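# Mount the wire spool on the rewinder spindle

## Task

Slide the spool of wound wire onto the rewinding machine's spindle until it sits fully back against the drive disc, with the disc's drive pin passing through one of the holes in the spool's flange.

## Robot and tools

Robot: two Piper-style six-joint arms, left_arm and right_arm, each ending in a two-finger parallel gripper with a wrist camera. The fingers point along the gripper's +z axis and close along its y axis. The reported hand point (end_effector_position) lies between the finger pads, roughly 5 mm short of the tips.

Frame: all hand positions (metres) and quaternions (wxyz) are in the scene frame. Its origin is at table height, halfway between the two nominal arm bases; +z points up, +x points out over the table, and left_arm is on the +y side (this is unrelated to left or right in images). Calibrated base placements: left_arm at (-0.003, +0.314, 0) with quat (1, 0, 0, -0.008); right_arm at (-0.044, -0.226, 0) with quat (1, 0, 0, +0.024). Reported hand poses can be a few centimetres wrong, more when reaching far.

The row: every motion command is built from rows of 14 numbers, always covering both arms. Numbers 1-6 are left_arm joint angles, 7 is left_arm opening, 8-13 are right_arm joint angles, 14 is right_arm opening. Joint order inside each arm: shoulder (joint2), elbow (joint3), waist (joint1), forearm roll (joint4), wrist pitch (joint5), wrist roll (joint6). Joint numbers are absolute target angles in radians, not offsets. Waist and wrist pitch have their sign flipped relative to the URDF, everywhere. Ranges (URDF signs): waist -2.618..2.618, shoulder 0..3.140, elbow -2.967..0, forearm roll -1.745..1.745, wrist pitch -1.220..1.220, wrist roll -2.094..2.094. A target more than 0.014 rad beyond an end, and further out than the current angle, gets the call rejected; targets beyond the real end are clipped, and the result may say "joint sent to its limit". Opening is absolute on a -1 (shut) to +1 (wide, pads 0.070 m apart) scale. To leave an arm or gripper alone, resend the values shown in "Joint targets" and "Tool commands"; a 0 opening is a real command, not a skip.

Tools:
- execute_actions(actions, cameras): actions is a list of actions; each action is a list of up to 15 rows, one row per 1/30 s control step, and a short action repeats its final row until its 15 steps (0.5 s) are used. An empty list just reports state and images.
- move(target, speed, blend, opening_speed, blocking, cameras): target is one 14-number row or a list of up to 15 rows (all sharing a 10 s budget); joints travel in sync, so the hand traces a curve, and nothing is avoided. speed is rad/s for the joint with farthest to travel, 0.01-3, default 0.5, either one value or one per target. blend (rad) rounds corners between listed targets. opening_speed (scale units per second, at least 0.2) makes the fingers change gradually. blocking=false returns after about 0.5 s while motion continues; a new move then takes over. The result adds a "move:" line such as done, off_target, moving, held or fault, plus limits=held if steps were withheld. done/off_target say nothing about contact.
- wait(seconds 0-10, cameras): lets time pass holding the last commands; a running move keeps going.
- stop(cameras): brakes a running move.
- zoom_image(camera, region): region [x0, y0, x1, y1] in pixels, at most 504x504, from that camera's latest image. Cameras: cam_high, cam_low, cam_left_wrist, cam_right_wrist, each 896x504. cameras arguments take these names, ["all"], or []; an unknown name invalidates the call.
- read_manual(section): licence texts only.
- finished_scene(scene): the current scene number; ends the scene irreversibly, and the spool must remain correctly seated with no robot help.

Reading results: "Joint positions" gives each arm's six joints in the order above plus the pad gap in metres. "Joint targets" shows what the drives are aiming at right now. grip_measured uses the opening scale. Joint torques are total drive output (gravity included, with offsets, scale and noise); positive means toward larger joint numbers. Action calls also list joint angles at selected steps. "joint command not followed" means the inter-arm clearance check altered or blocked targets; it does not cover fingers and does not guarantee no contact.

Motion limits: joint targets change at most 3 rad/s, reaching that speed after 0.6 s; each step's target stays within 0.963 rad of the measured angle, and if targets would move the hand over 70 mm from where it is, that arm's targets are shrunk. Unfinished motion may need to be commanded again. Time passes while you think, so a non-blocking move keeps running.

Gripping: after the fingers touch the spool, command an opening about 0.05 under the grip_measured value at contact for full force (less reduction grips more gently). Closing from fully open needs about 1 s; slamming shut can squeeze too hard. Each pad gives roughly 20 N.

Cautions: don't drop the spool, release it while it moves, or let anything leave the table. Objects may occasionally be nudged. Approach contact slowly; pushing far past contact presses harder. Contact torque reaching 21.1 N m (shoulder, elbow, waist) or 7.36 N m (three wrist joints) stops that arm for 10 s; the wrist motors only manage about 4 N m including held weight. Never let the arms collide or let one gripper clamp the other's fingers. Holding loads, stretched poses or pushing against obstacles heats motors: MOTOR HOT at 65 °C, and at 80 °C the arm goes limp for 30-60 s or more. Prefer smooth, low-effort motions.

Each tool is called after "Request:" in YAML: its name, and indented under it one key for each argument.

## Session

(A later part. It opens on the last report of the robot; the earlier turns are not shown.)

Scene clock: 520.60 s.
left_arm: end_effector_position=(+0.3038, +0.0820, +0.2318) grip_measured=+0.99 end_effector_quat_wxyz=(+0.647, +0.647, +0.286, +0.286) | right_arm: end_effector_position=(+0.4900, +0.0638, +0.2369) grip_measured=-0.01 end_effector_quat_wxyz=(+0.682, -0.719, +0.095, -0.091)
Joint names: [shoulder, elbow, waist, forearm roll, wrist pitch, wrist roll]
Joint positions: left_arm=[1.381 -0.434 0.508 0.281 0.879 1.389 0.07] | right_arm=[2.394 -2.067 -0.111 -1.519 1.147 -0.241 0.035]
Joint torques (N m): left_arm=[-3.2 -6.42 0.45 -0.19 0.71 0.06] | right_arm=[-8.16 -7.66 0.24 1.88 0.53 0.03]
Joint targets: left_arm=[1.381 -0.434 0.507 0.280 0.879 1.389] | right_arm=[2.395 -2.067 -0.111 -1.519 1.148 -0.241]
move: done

Request:
move:
  target:
    - [1.38085, -0.43396, 0.50742, 0.28044, 0.87930, 1.38916, 1.0, 2.429772, -2.135378, -0.107179, -1.535358, 1.149828, -0.204478, -0.1]
    - [1.38085, -0.43396, 0.50742, 0.28044, 0.87930, 1.38916, 1.0, 2.468357, -2.211273, -0.103499, -1.553059, 1.152356, -0.163370, -0.1]
  speed: 0.07

Request:
zoom_image:
  camera: "cam_right_wrist"
  region: [360, 330, 460, 430]

Request:
zoom_image:
  camera: "cam_left_wrist"
  region: [380, 165, 530, 305]

Request:
zoom_image:
  camera: "cam_high"
  region: [430, 190, 520, 250]

Scene clock: 557.33 s.
left_arm: end_effector_position=(+0.3038, +0.0820, +0.2318) grip_measured=+0.99 end_effector_quat_wxyz=(+0.647, +0.647, +0.286, +0.286) | right_arm: end_effector_position=(+0.5039, +0.0624, +0.2365) grip_measured=-0.01 end_effector_quat_wxyz=(+0.682, -0.719, +0.095, -0.091)
Joint names: [shoulder, elbow, waist, forearm roll, wrist pitch, wrist roll]
Joint positions: left_arm=[1.381 -0.434 0.508 0.281 0.879 1.389 0.07] | right_arm=[2.469 -2.212 -0.104 -1.553 1.152 -0.163 0.035]
Joint torques (N m): left_arm=[-3.39 -6.75 0.67 -0.23 0.73 0] | right_arm=[-8.39 -7.46 0.06 1.88 0.38 -0.01]
Motor temperatures (°C): left_arm=[32 32 34 34 34 29] | right_arm=[47 33 29 41 37 28]
Joint targets: left_arm=[1.381 -0.434 0.507 0.280 0.879 1.389] | right_arm=[2.468 -2.211 -0.104 -1.553 1.152 -0.163]
move: done

Scaled by 5.040 from the camera's 896x504 image, which has a finer 1280x720 frame.

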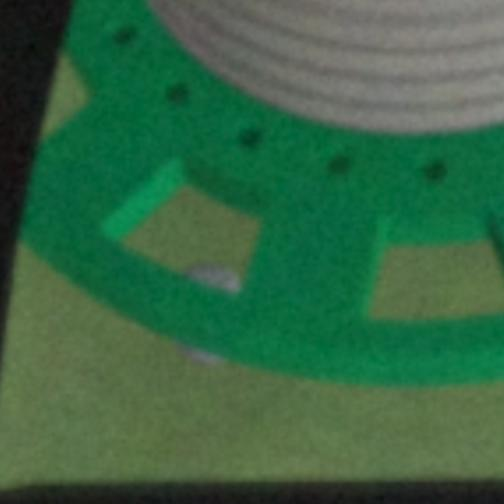

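Scaled by 3.360 from the camera's 896x504 image, which has a finer 1280x720 frame.

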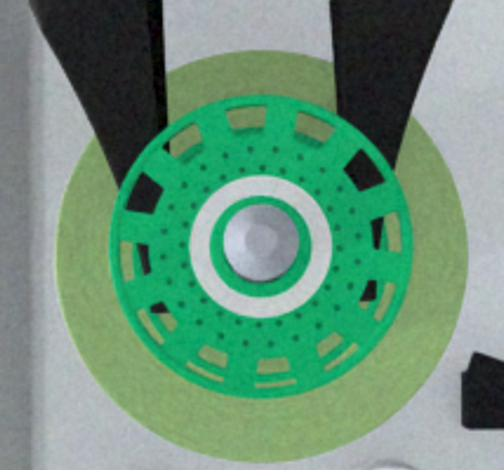

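Scaled by 5.600 from the camera's 896x504 image, which has a finer 1280x720 frame.

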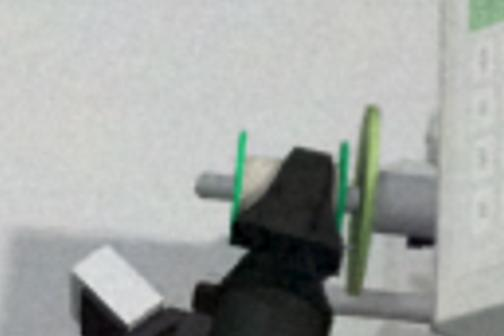

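Request:
execute_actions:
  actions: []

Scene clock: 565.27 s.
left_arm: end_effector_position=(+0.3038, +0.0820, +0.2318) grip_measured=+0.99 end_effector_quat_wxyz=(+0.647, +0.647, +0.286, +0.286) | right_arm: end_effector_position=(+0.5039, +0.0624, +0.2365) grip_measured=-0.01 end_effector_quat_wxyz=(+0.682, -0.719, +0.095, -0.091)
Joint names: [shoulder, elbow, waist, forearm roll, wrist pitch, wrist roll]
Joint positions: left_arm=[1.381 -0.434 0.508 0.281 0.879 1.389 0.07] | right_arm=[2.469 -2.212 -0.104 -1.553 1.152 -0.163 0.035]
Joint torques (N m): left_arm=[-3.45 -6.69 0.73 -0.24 0.73 -0.01] | right_arm=[-9.24 -5.54 -0.26 1.65 0.34 -0.05]
Motor temperatures (°C): left_arm=[32 32 34 34 34 29] | right_arm=[48 33 29 41 37 28]
Joint targets: left_arm=[1.381 -0.434 0.507 0.280 0.879 1.389] | right_arm=[2.468 -2.211 -0.104 -1.553 1.152 -0.163]
Tool commands: left_gripper/opening=+1.0 right_gripper/opening=-0.1

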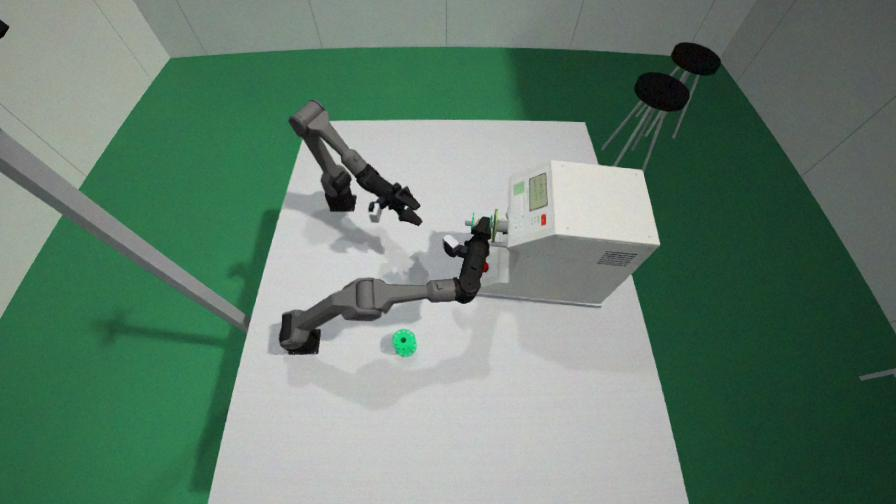

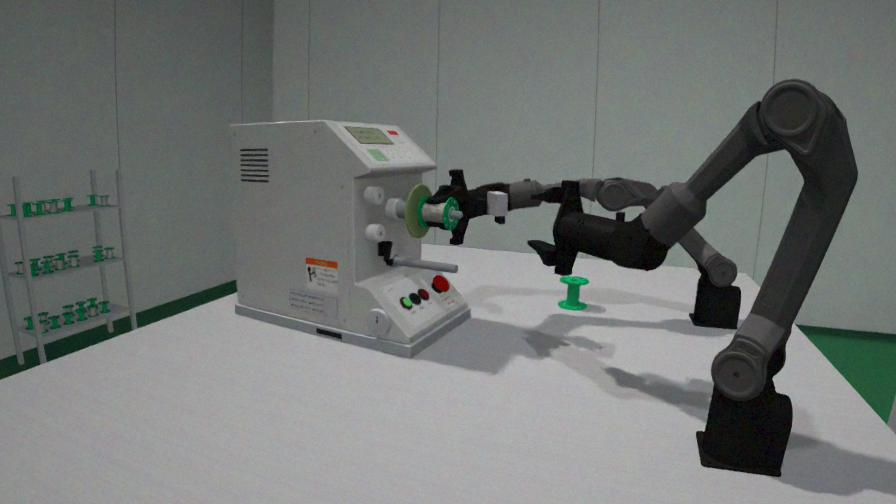

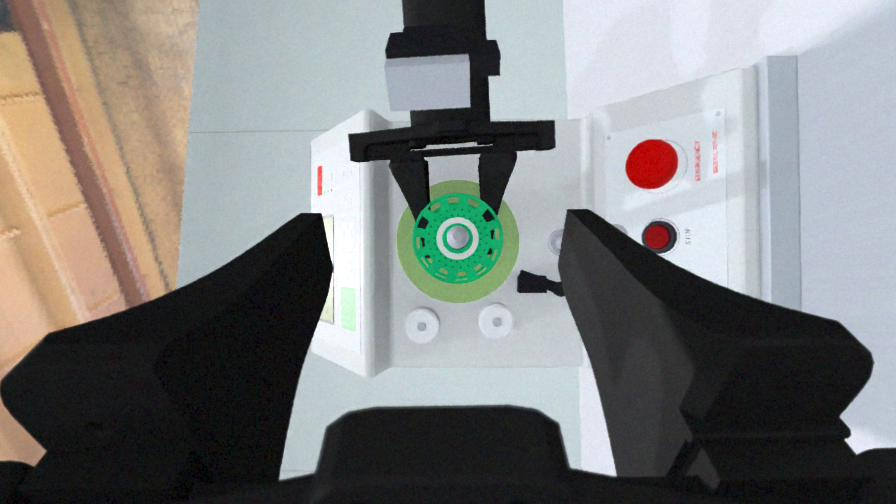

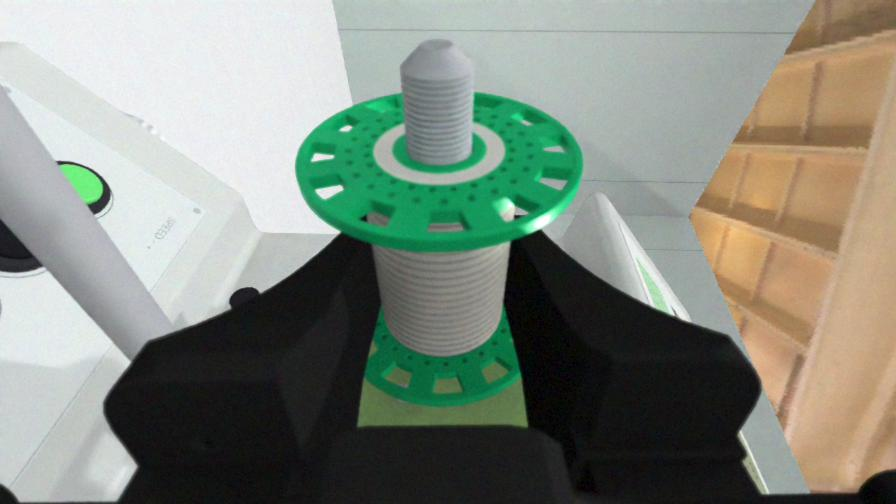

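Request:
zoom_image:
  camera: "cam_right_wrist"
  region: [360, 330, 460, 430]

Request:
zoom_image:
  camera: "cam_high"
  region: [430, 190, 520, 250]

Request:
zoom_image:
  camera: "cam_low"
  region: [385, 170, 475, 250]

Scaled by 5.040 from the camera's 896x504 image, which has a finer 1280x720 frame.

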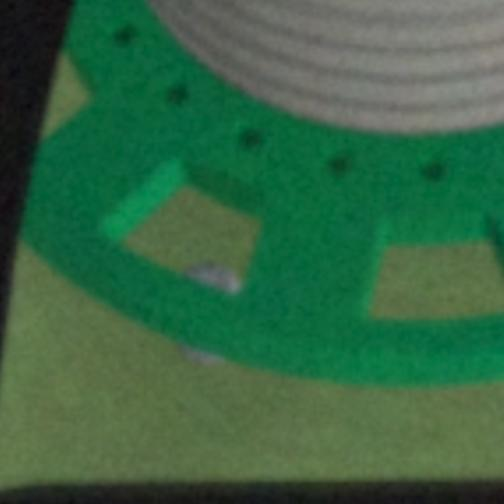

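Scaled by 5.600 from the camera's 896x504 image, which has a finer 1280x720 frame.

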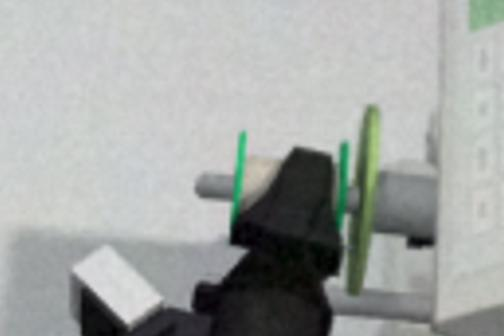

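Scaled by 5.600 from the camera's 896x504 image, which has a finer 1280x720 frame.

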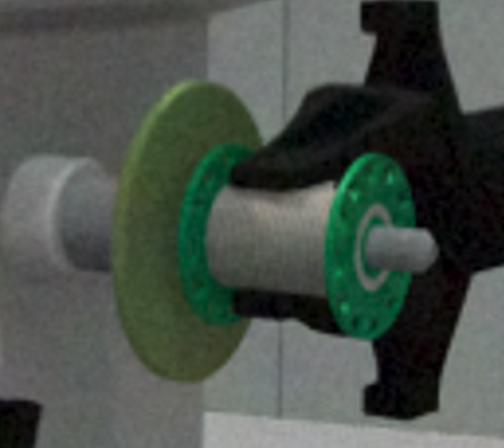

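Request:
move:
  target: [1.38085,-0.43396,0.50742,0.28044,0.87930,1.38916,1,2.486952,-2.248236,-0.101920,-1.561438,1.153789,-0.143270,-0.1]
  speed: 0.04
  cameras: ["cam_right_wrist","cam_left_wrist"]

Request:
zoom_image:
  camera: "cam_right_wrist"
  region: [360, 330, 460, 430]

Request:
zoom_image:
  camera: "cam_left_wrist"
  region: [397, 176, 527, 306]

Scene clock: 588.83 s.
left_arm: end_effector_position=(+0.3038, +0.0820, +0.2318) grip_measured=+0.99 end_effector_quat_wxyz=(+0.647, +0.647, +0.286, +0.286) | right_arm: end_effector_position=(+0.5069, +0.0620, +0.2371) grip_measured=-0.01 end_effector_quat_wxyz=(+0.682, -0.719, +0.095, -0.091)
Joint names: [shoulder, elbow, waist, forearm roll, wrist pitch, wrist roll]
Joint positions: left_arm=[1.381 -0.434 0.508 0.281 0.879 1.389 0.07] | right_arm=[2.486 -2.248 -0.102 -1.561 1.153 -0.144 0.035]
Joint torques (N m): left_arm=[-3.49 -6.61 0.75 -0.25 0.71 -0.04] | right_arm=[-8.42 -7.7 -0.08 1.91 0.32 0.03]
Joint targets: left_arm=[1.381 -0.434 0.507 0.280 0.879 1.389] | right_arm=[2.487 -2.248 -0.102 -1.561 1.154 -0.143]
move: done
Images, in order (width x height): cam_left_wrist 896x504, cam_right_wrist 896x504.

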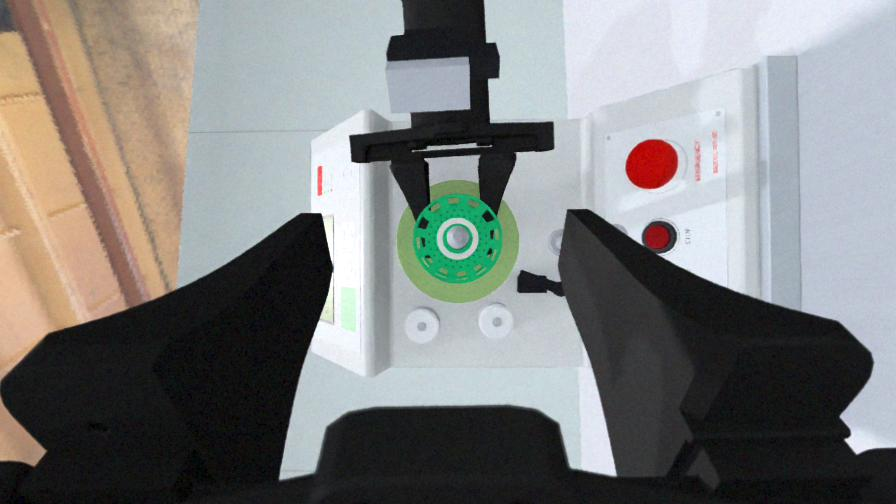

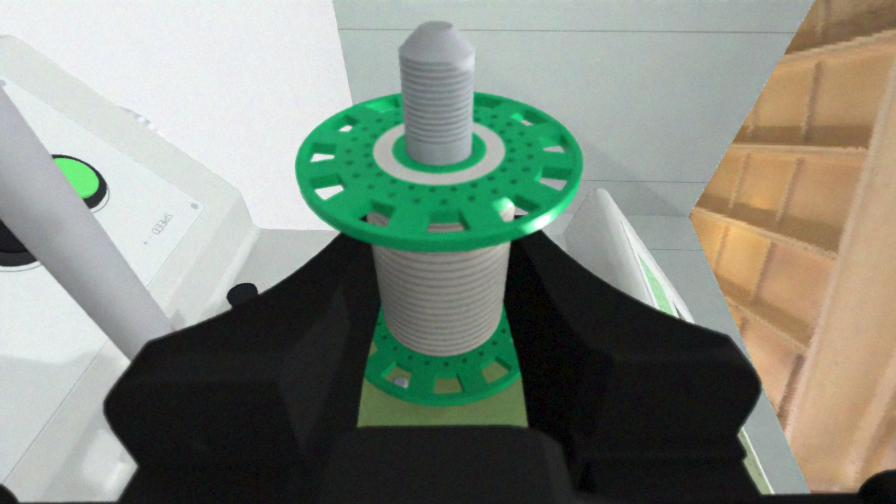

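Scaled by 5.040 from the camera's 896x504 image, which has a finer 1280x720 frame.

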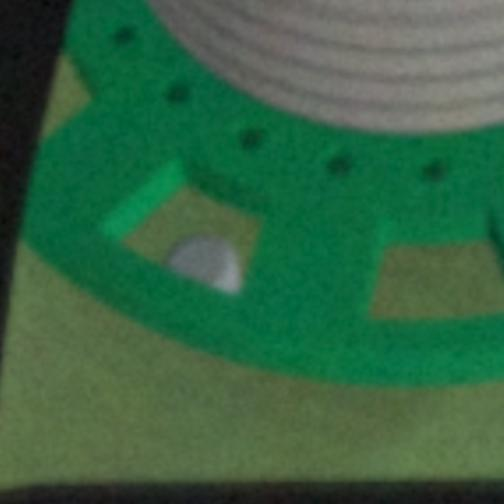

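Scaled by 3.877 from the camera's 896x504 image, which has a finer 1280x720 frame.

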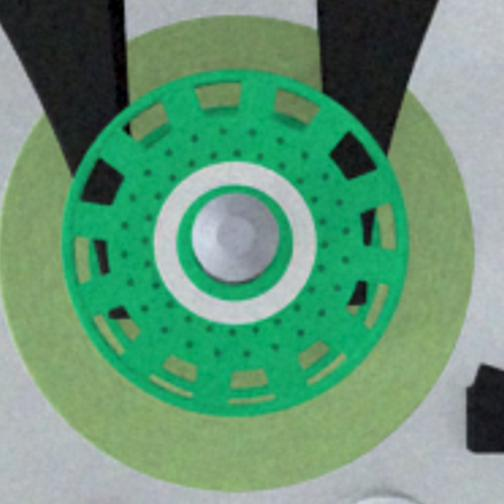

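Request:
move:
  target: [1.38085,-0.43396,0.50742,0.28044,0.87930,1.38916,1,2.505168,-2.284390,-0.100341,-1.569657,1.155170,-0.123630,-0.1]
  speed: 0.04
  cameras: ["cam_right_wrist","cam_left_wrist","cam_high","cam_low"]

Request:
zoom_image:
  camera: "cam_right_wrist"
  region: [360, 330, 460, 430]

Request:
zoom_image:
  camera: "cam_high"
  region: [430, 190, 520, 250]

Scene clock: 593.17 s.
left_arm: end_effector_position=(+0.3038, +0.0820, +0.2318) grip_measured=+0.99 end_effector_quat_wxyz=(+0.647, +0.647, +0.286, +0.286) | right_arm: end_effector_position=(+0.5098, +0.0615, +0.2368) grip_measured=-0.01 end_effector_quat_wxyz=(+0.682, -0.719, +0.095, -0.091)
Joint names: [shoulder, elbow, waist, forearm roll, wrist pitch, wrist roll]
Joint positions: left_arm=[1.381 -0.434 0.508 0.281 0.879 1.389 0.07] | right_arm=[2.505 -2.285 -0.101 -1.569 1.155 -0.124 0.035]
Joint torques (N m): left_arm=[-3.56 -6.5 0.84 -0.27 0.7 -0.05] | right_arm=[-8.51 -7.7 -0.02 1.92 0.28 0.03]
Joint targets: left_arm=[1.381 -0.434 0.507 0.280 0.879 1.389] | right_arm=[2.505 -2.284 -0.100 -1.570 1.155 -0.124]
move: done

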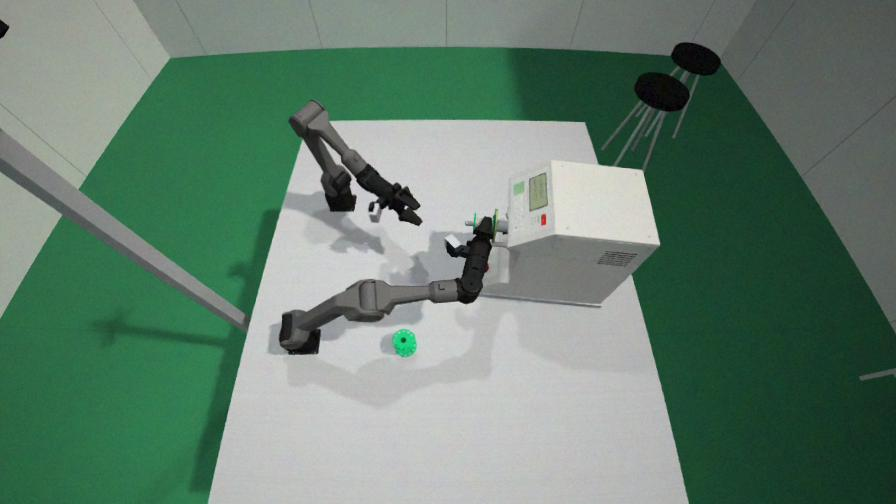

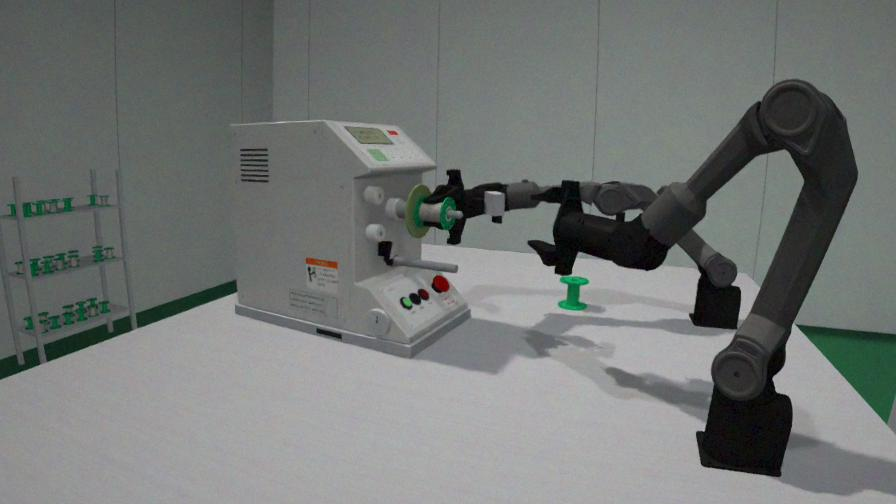

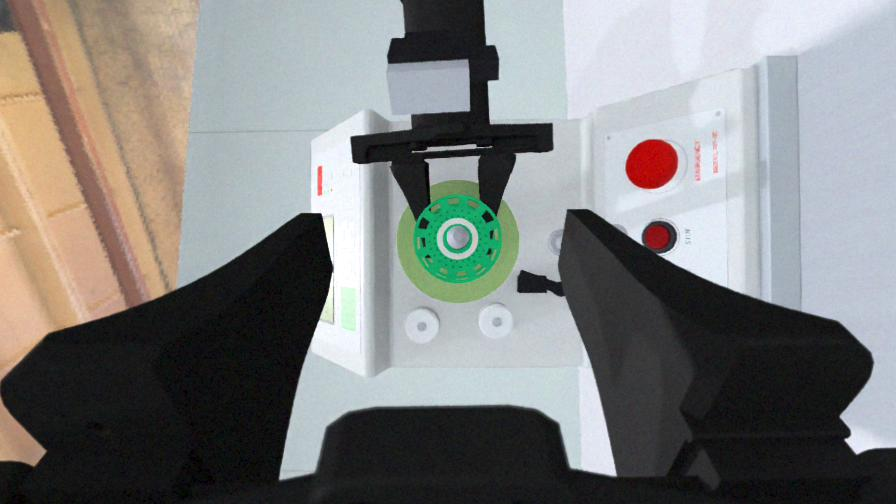

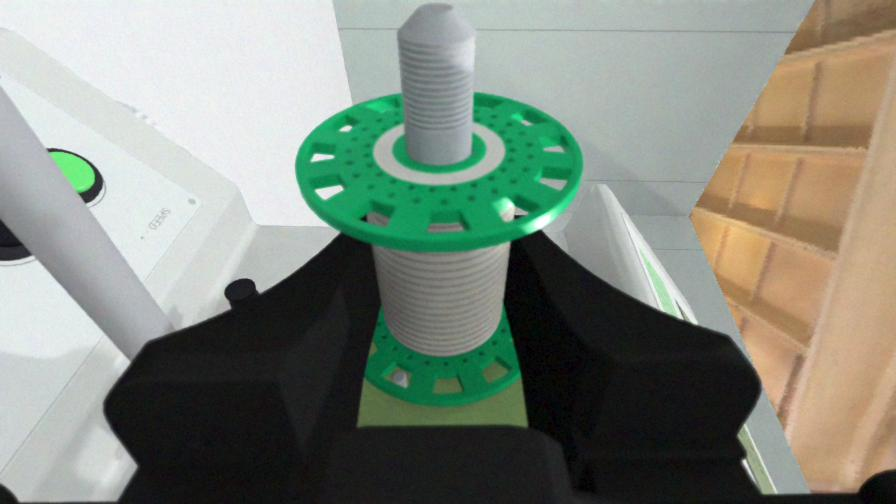

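Scaled by 5.040 from the camera's 896x504 image, which has a finer 1280x720 frame.

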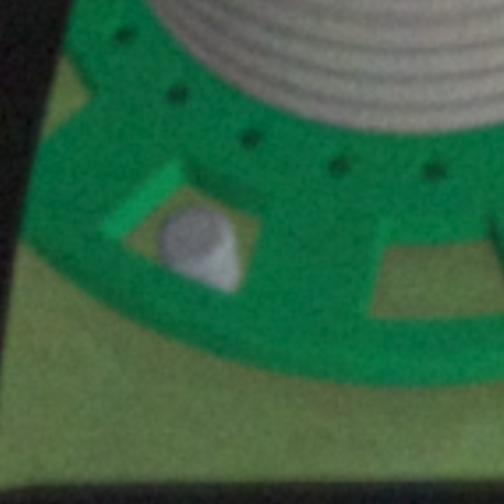

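Scaled by 5.600 from the camera's 896x504 image, which has a finer 1280x720 frame.

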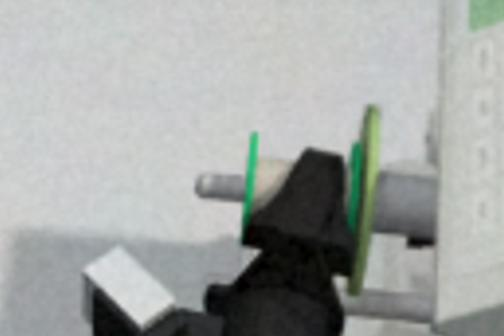

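Request:
move:
  target: [1.38085,-0.43396,0.50742,0.28044,0.87930,1.38916,1,2.518573,-2.311178,-0.099296,-1.575683,1.156251,-0.109010,-0.1]
  speed: 0.03
  cameras: ["cam_right_wrist","cam_left_wrist","cam_high","cam_low"]

Request:
zoom_image:
  camera: "cam_right_wrist"
  region: [360, 330, 460, 430]

Request:
zoom_image:
  camera: "cam_high"
  region: [430, 190, 520, 250]

Scene clock: 598.03 s.
left_arm: end_effector_position=(+0.3038, +0.0820, +0.2318) grip_measured=+0.99 end_effector_quat_wxyz=(+0.647, +0.647, +0.286, +0.286) | right_arm: end_effector_position=(+0.5118, +0.0614, +0.2366) grip_measured=-0.01 end_effector_quat_wxyz=(+0.682, -0.719, +0.095, -0.091)
Joint names: [shoulder, elbow, waist, forearm roll, wrist pitch, wrist roll]
Joint positions: left_arm=[1.381 -0.434 0.508 0.281 0.879 1.389 0.07] | right_arm=[2.519 -2.311 -0.1 -1.575 1.156 -0.109 0.035]
Joint torques (N m): left_arm=[-3.61 -6.47 0.86 -0.27 0.69 -0.06] | right_arm=[-8.47 -7.72 0.11 1.87 0.27 0.04]
Joint targets: left_arm=[1.381 -0.434 0.507 0.280 0.879 1.389] | right_arm=[2.519 -2.311 -0.099 -1.576 1.156 -0.109]
move: done

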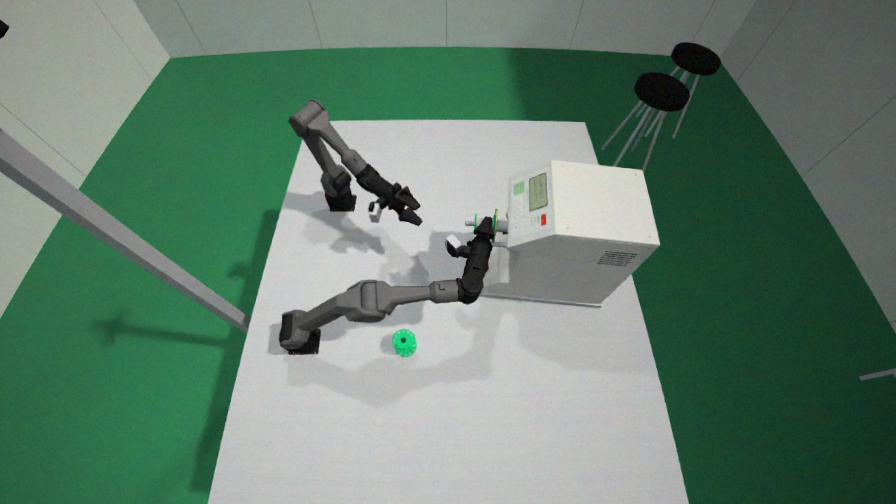

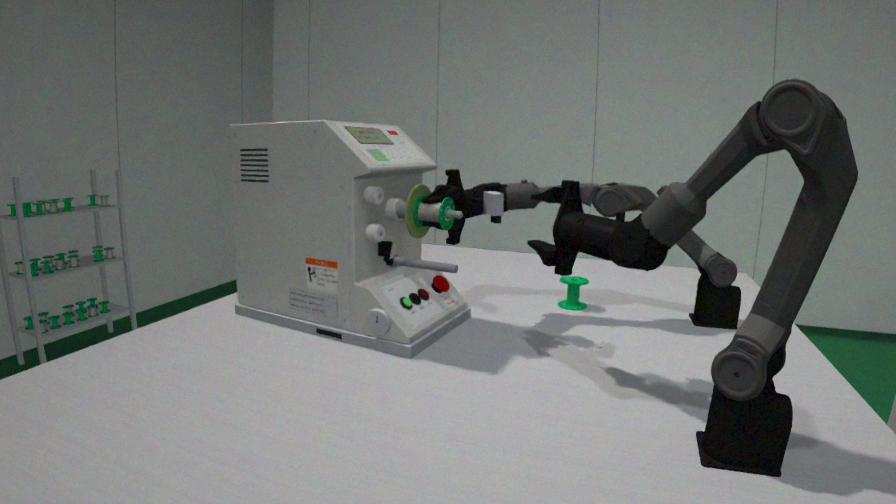

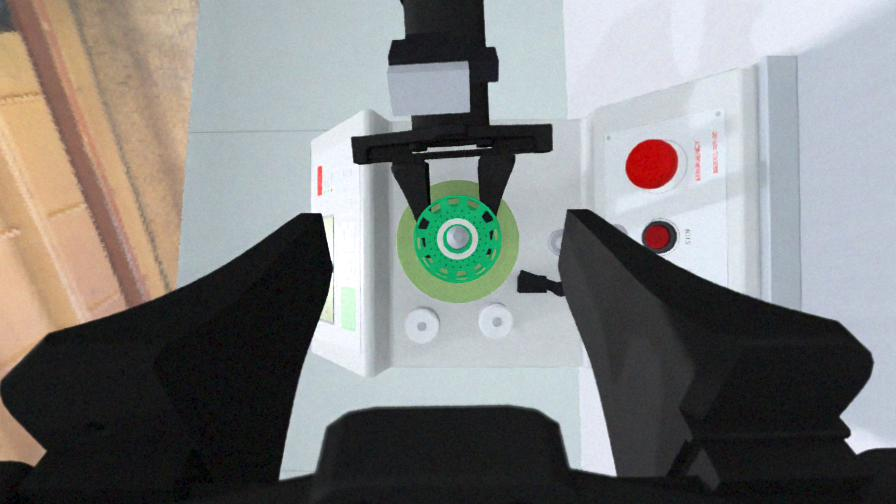

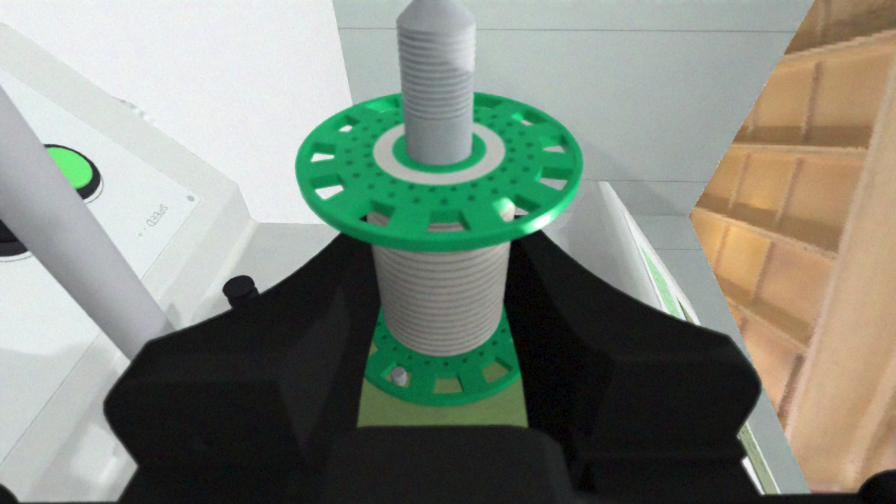

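Scaled by 5.040 from the camera's 896x504 image, which has a finer 1280x720 frame.

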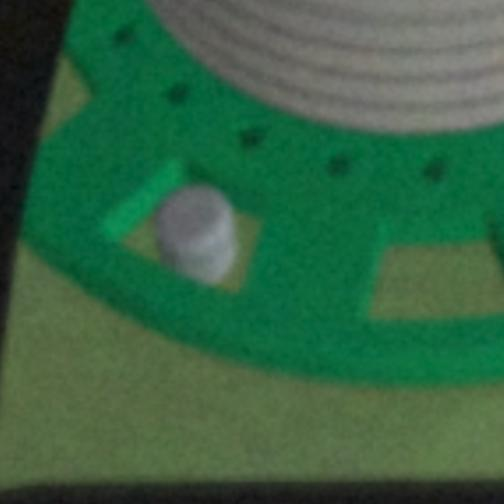

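Scaled by 5.600 from the camera's 896x504 image, which has a finer 1280x720 frame.

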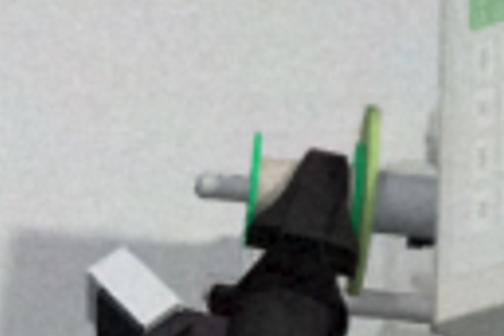

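Request:
move:
  target: [1.38085,-0.43396,0.50742,0.28044,0.87930,1.38916,1,2.525558,-2.325169,-0.098781,-1.578827,1.156821,-0.101361,-0.1]
  speed: 0.03
  cameras: ["cam_right_wrist","cam_high","cam_low"]

Request:
zoom_image:
  camera: "cam_right_wrist"
  region: [360, 330, 460, 430]

Request:
zoom_image:
  camera: "cam_low"
  region: [395, 175, 470, 245]

Scene clock: 600.10 s.
left_arm: end_effector_position=(+0.3038, +0.0820, +0.2318) grip_measured=+0.99 end_effector_quat_wxyz=(+0.647, +0.647, +0.286, +0.286) | right_arm: end_effector_position=(+0.5120, +0.0617, +0.2369) grip_measured=-0.01 end_effector_quat_wxyz=(+0.682, -0.719, +0.094, -0.090)
Joint names: [shoulder, elbow, waist, forearm roll, wrist pitch, wrist roll]
Joint positions: left_arm=[1.381 -0.434 0.508 0.281 0.879 1.389 0.07] | right_arm=[2.525 -2.325 -0.1 -1.579 1.159 -0.101 0.035]
Joint torques (N m): left_arm=[-3.65 -6.39 0.93 -0.27 0.69 -0.07] | right_arm=[-8.17 -8.36 0.44 2.38 -1.48 0.05]
Joint targets: left_arm=[1.381 -0.434 0.507 0.280 0.879 1.389] | right_arm=[2.526 -2.325 -0.099 -1.579 1.157 -0.101]
move: done
Images, in order (width x height): cam_high 896x504, cam_low 896x504, cam_right_wrist 896x504.

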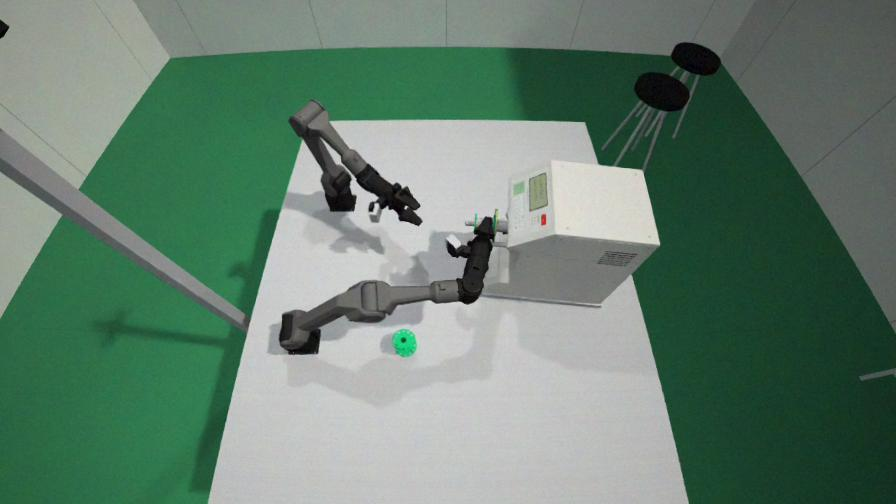

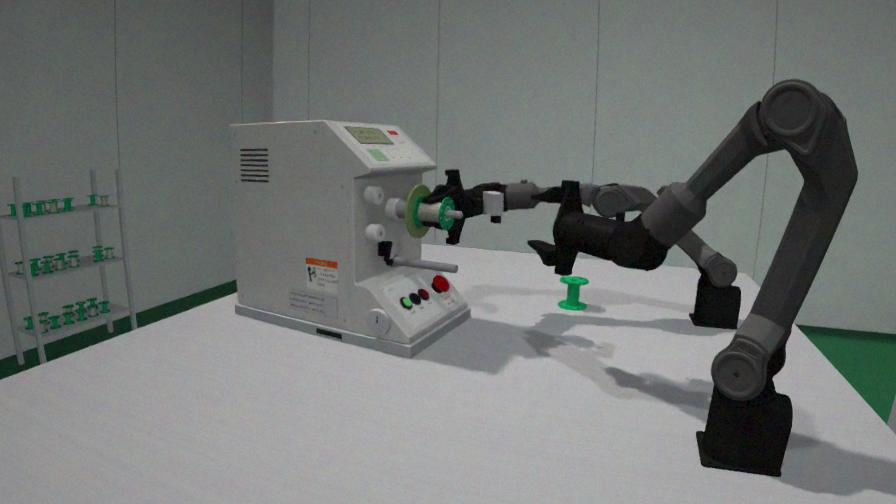

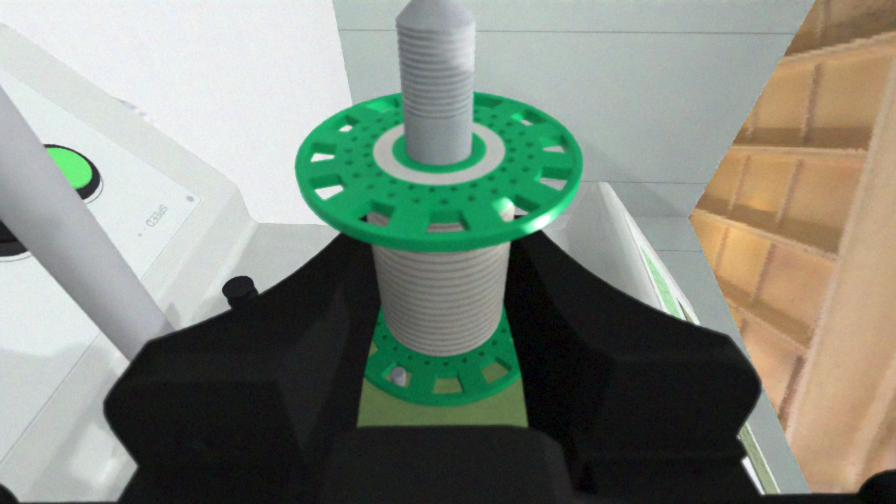

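Scaled by 5.040 from the camera's 896x504 image, which has a finer 1280x720 frame.

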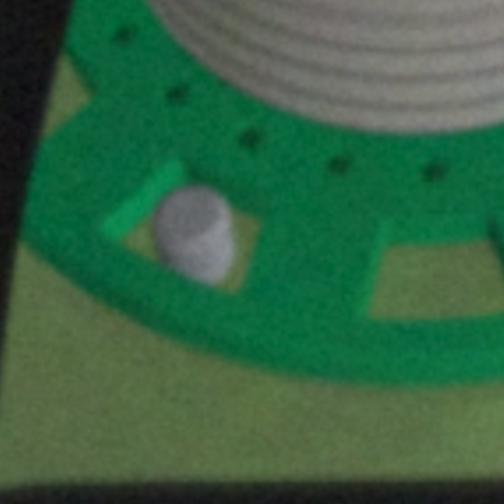

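Scaled by 6.720 from the camera's 896x504 image, which has a finer 1280x720 frame.

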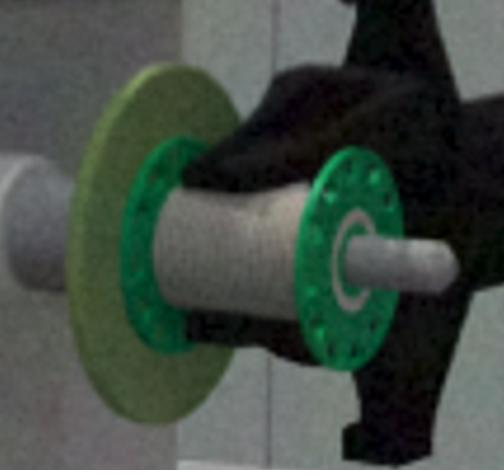

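Request:
zoom_image:
  camera: "cam_high"
  region: [460, 200, 520, 250]

Request:
zoom_image:
  camera: "cam_low"
  region: [400, 175, 450, 245]

Request:
zoom_image:
  camera: "cam_right_wrist"
  region: [340, 300, 540, 440]

Scaled by 8.400 from the camera's 896x504 image, which has a finer 1280x720 frame.

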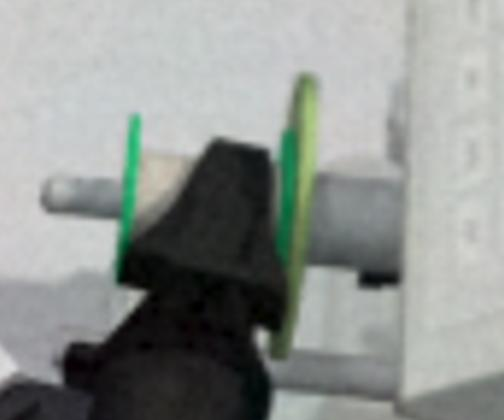

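Scaled by 7.200 from the camera's 896x504 image, which has a finer 1280x720 frame.

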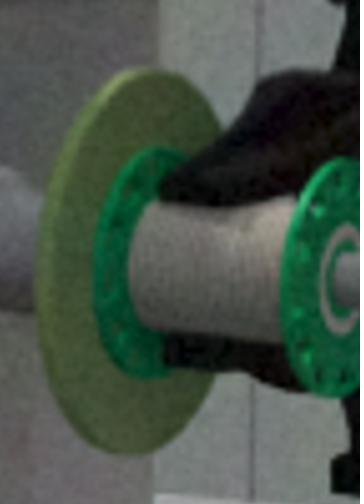

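Scaled by 2.520 from the camera's 896x504 image, which has a finer 1280x720 frame.

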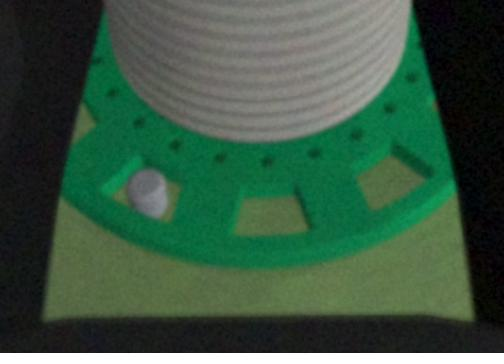

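Request:
zoom_image:
  camera: "cam_high"
  region: [475, 205, 505, 245]

Request:
zoom_image:
  camera: "cam_low"
  region: [405, 165, 475, 215]

Scaled by 12.600 from the camera's 896x504 image, which has a finer 1280x720 frame.

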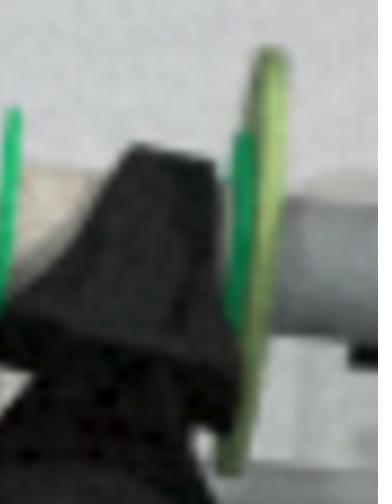

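Scaled by 7.200 from the camera's 896x504 image, which has a finer 1280x720 frame.

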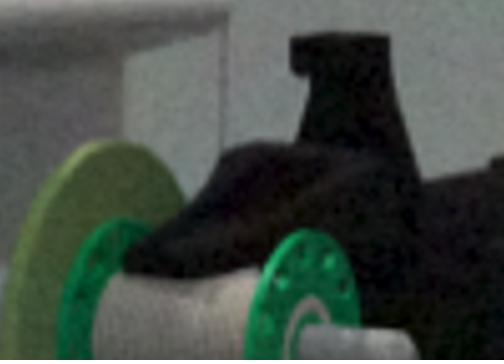

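Request:
move:
  target: [1.38085,-0.43396,0.50742,0.28044,0.87930,1.38916,1,2.525558,-2.325169,-0.098781,-1.578827,1.156821,-0.101361,1]
  opening_speed: 0.5
  cameras: ["cam_right_wrist","cam_high","cam_low","cam_left_wrist"]

Request:
zoom_image:
  camera: "cam_high"
  region: [475, 205, 505, 245]

Request:
zoom_image:
  camera: "cam_right_wrist"
  region: [340, 300, 540, 440]

Scene clock: 711.30 s.
left_arm: end_effector_position=(+0.3038, +0.0820, +0.2318) grip_measured=+0.99 end_effector_quat_wxyz=(+0.647, +0.647, +0.286, +0.286) | right_arm: end_effector_position=(+0.5293, +0.0807, +0.2328) grip_measured=+1.00 end_effector_quat_wxyz=(+0.808, -0.549, +0.031, -0.214)
Joint names: [shoulder, elbow, waist, forearm roll, wrist pitch, wrist roll]
Joint positions: left_arm=[1.381 -0.434 0.508 0.281 0.879 1.389 0.07] | right_arm=[2.751 -2.377 -0.171 -0.996 1.227 -0.704 0.07]
Joint torques (N m): left_arm=[-4.23 -5.57 1.11 -0.21 0.62 -0.21] | right_arm=[-8.06 -5.38 -0.26 1.88 0.55 -0.17]
Motor temperatures (°C): left_arm=[32 31 33 33 34 29] | right_arm=[40 32 29 39 47 28]
Joint targets: left_arm=[1.381 -0.434 0.507 0.280 0.879 1.389] | right_arm=[2.753 -2.377 -0.171 -0.995 1.227 -0.704]
Tool commands: left_gripper/opening=+1.0 right_gripper/opening=+1.0
OVER-TEMPERATURE FAULT: MOTORS OFF. Before this call, the wrist pitch of the right arm reached 80 °C; the stop lasted 42 seconds. The right arm was limp: it may have fallen or been pushed, and its gripper may have let go. The right arm ran none of this call's commands: an arm, its gripper or tool too, takes no command until a result says that it accepts commands again. In this call the stop used 47 of the actions that the scene allows. The right arm's motors are on again: the right arm and its gripper hold where the fault left them. Its gripper does not squeeze until you command it. The right arm accepts commands again.
move: fault (right_arm); right_arm: the wrist roll is farthest, 0.602 rad from its target

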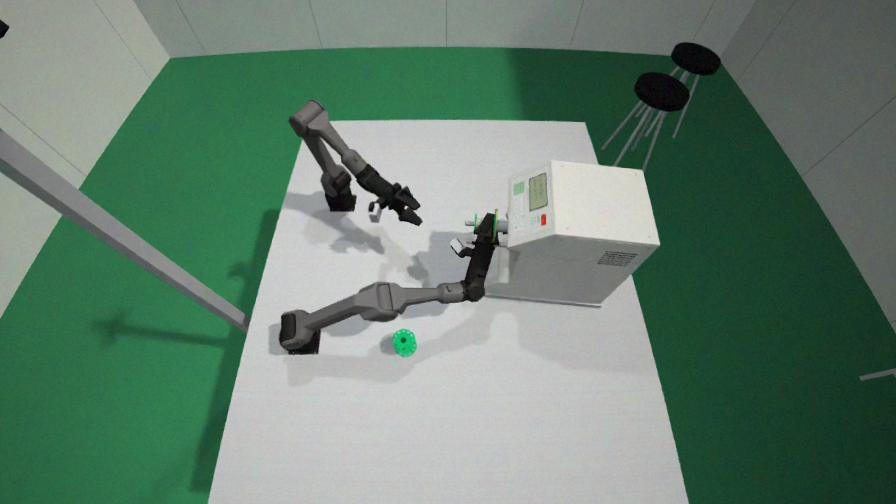

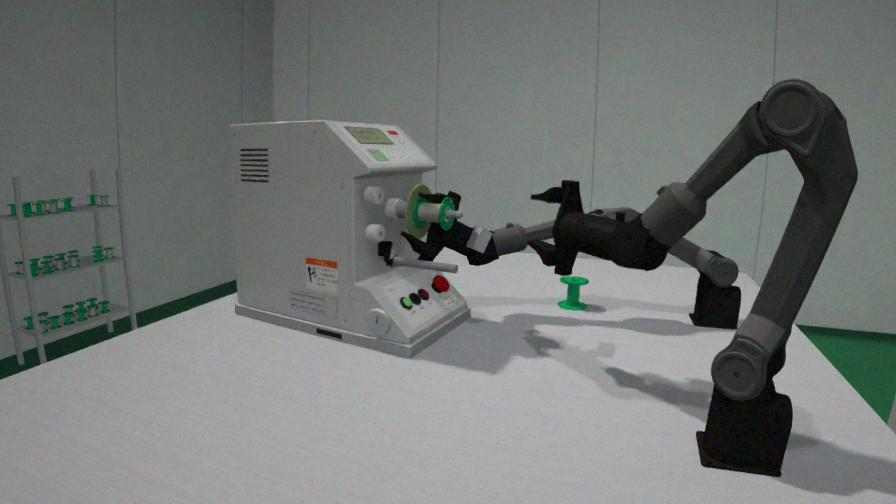

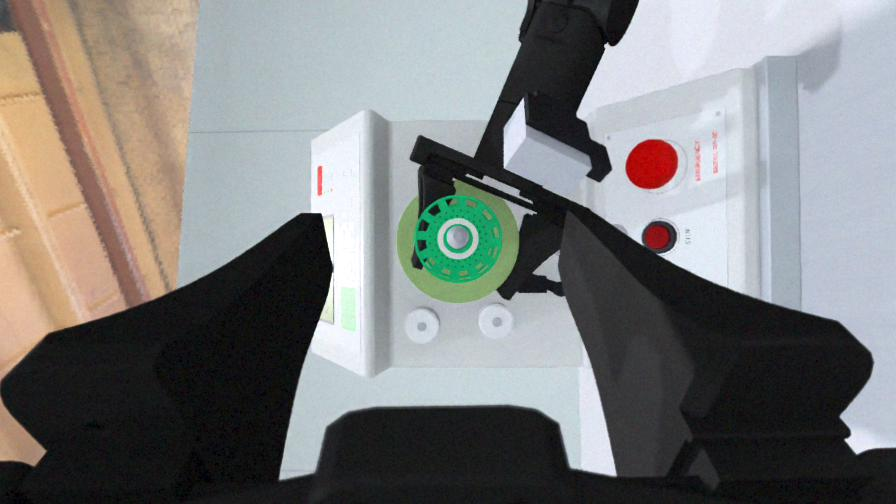

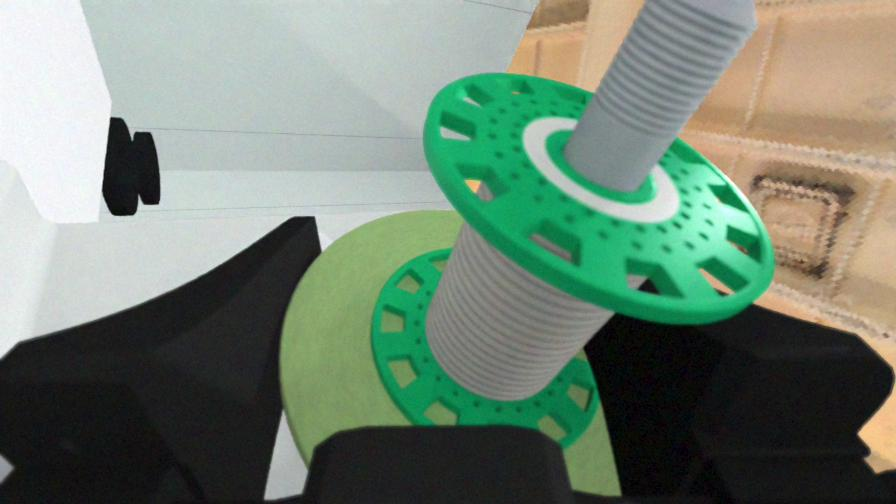

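Scaled by 12.600 from the camera's 896x504 image, which has a finer 1280x720 frame.

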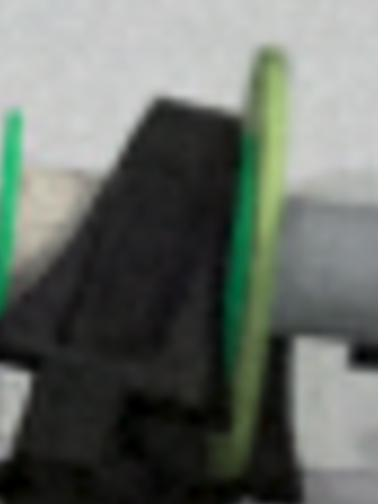

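Scaled by 2.520 from the camera's 896x504 image, which has a finer 1280x720 frame.

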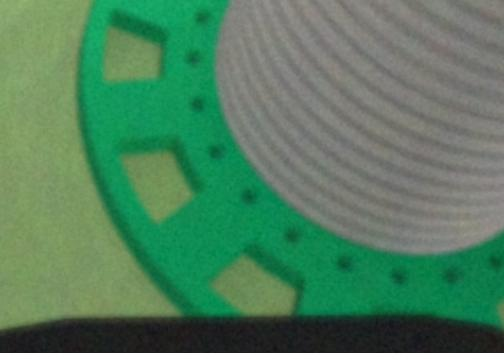

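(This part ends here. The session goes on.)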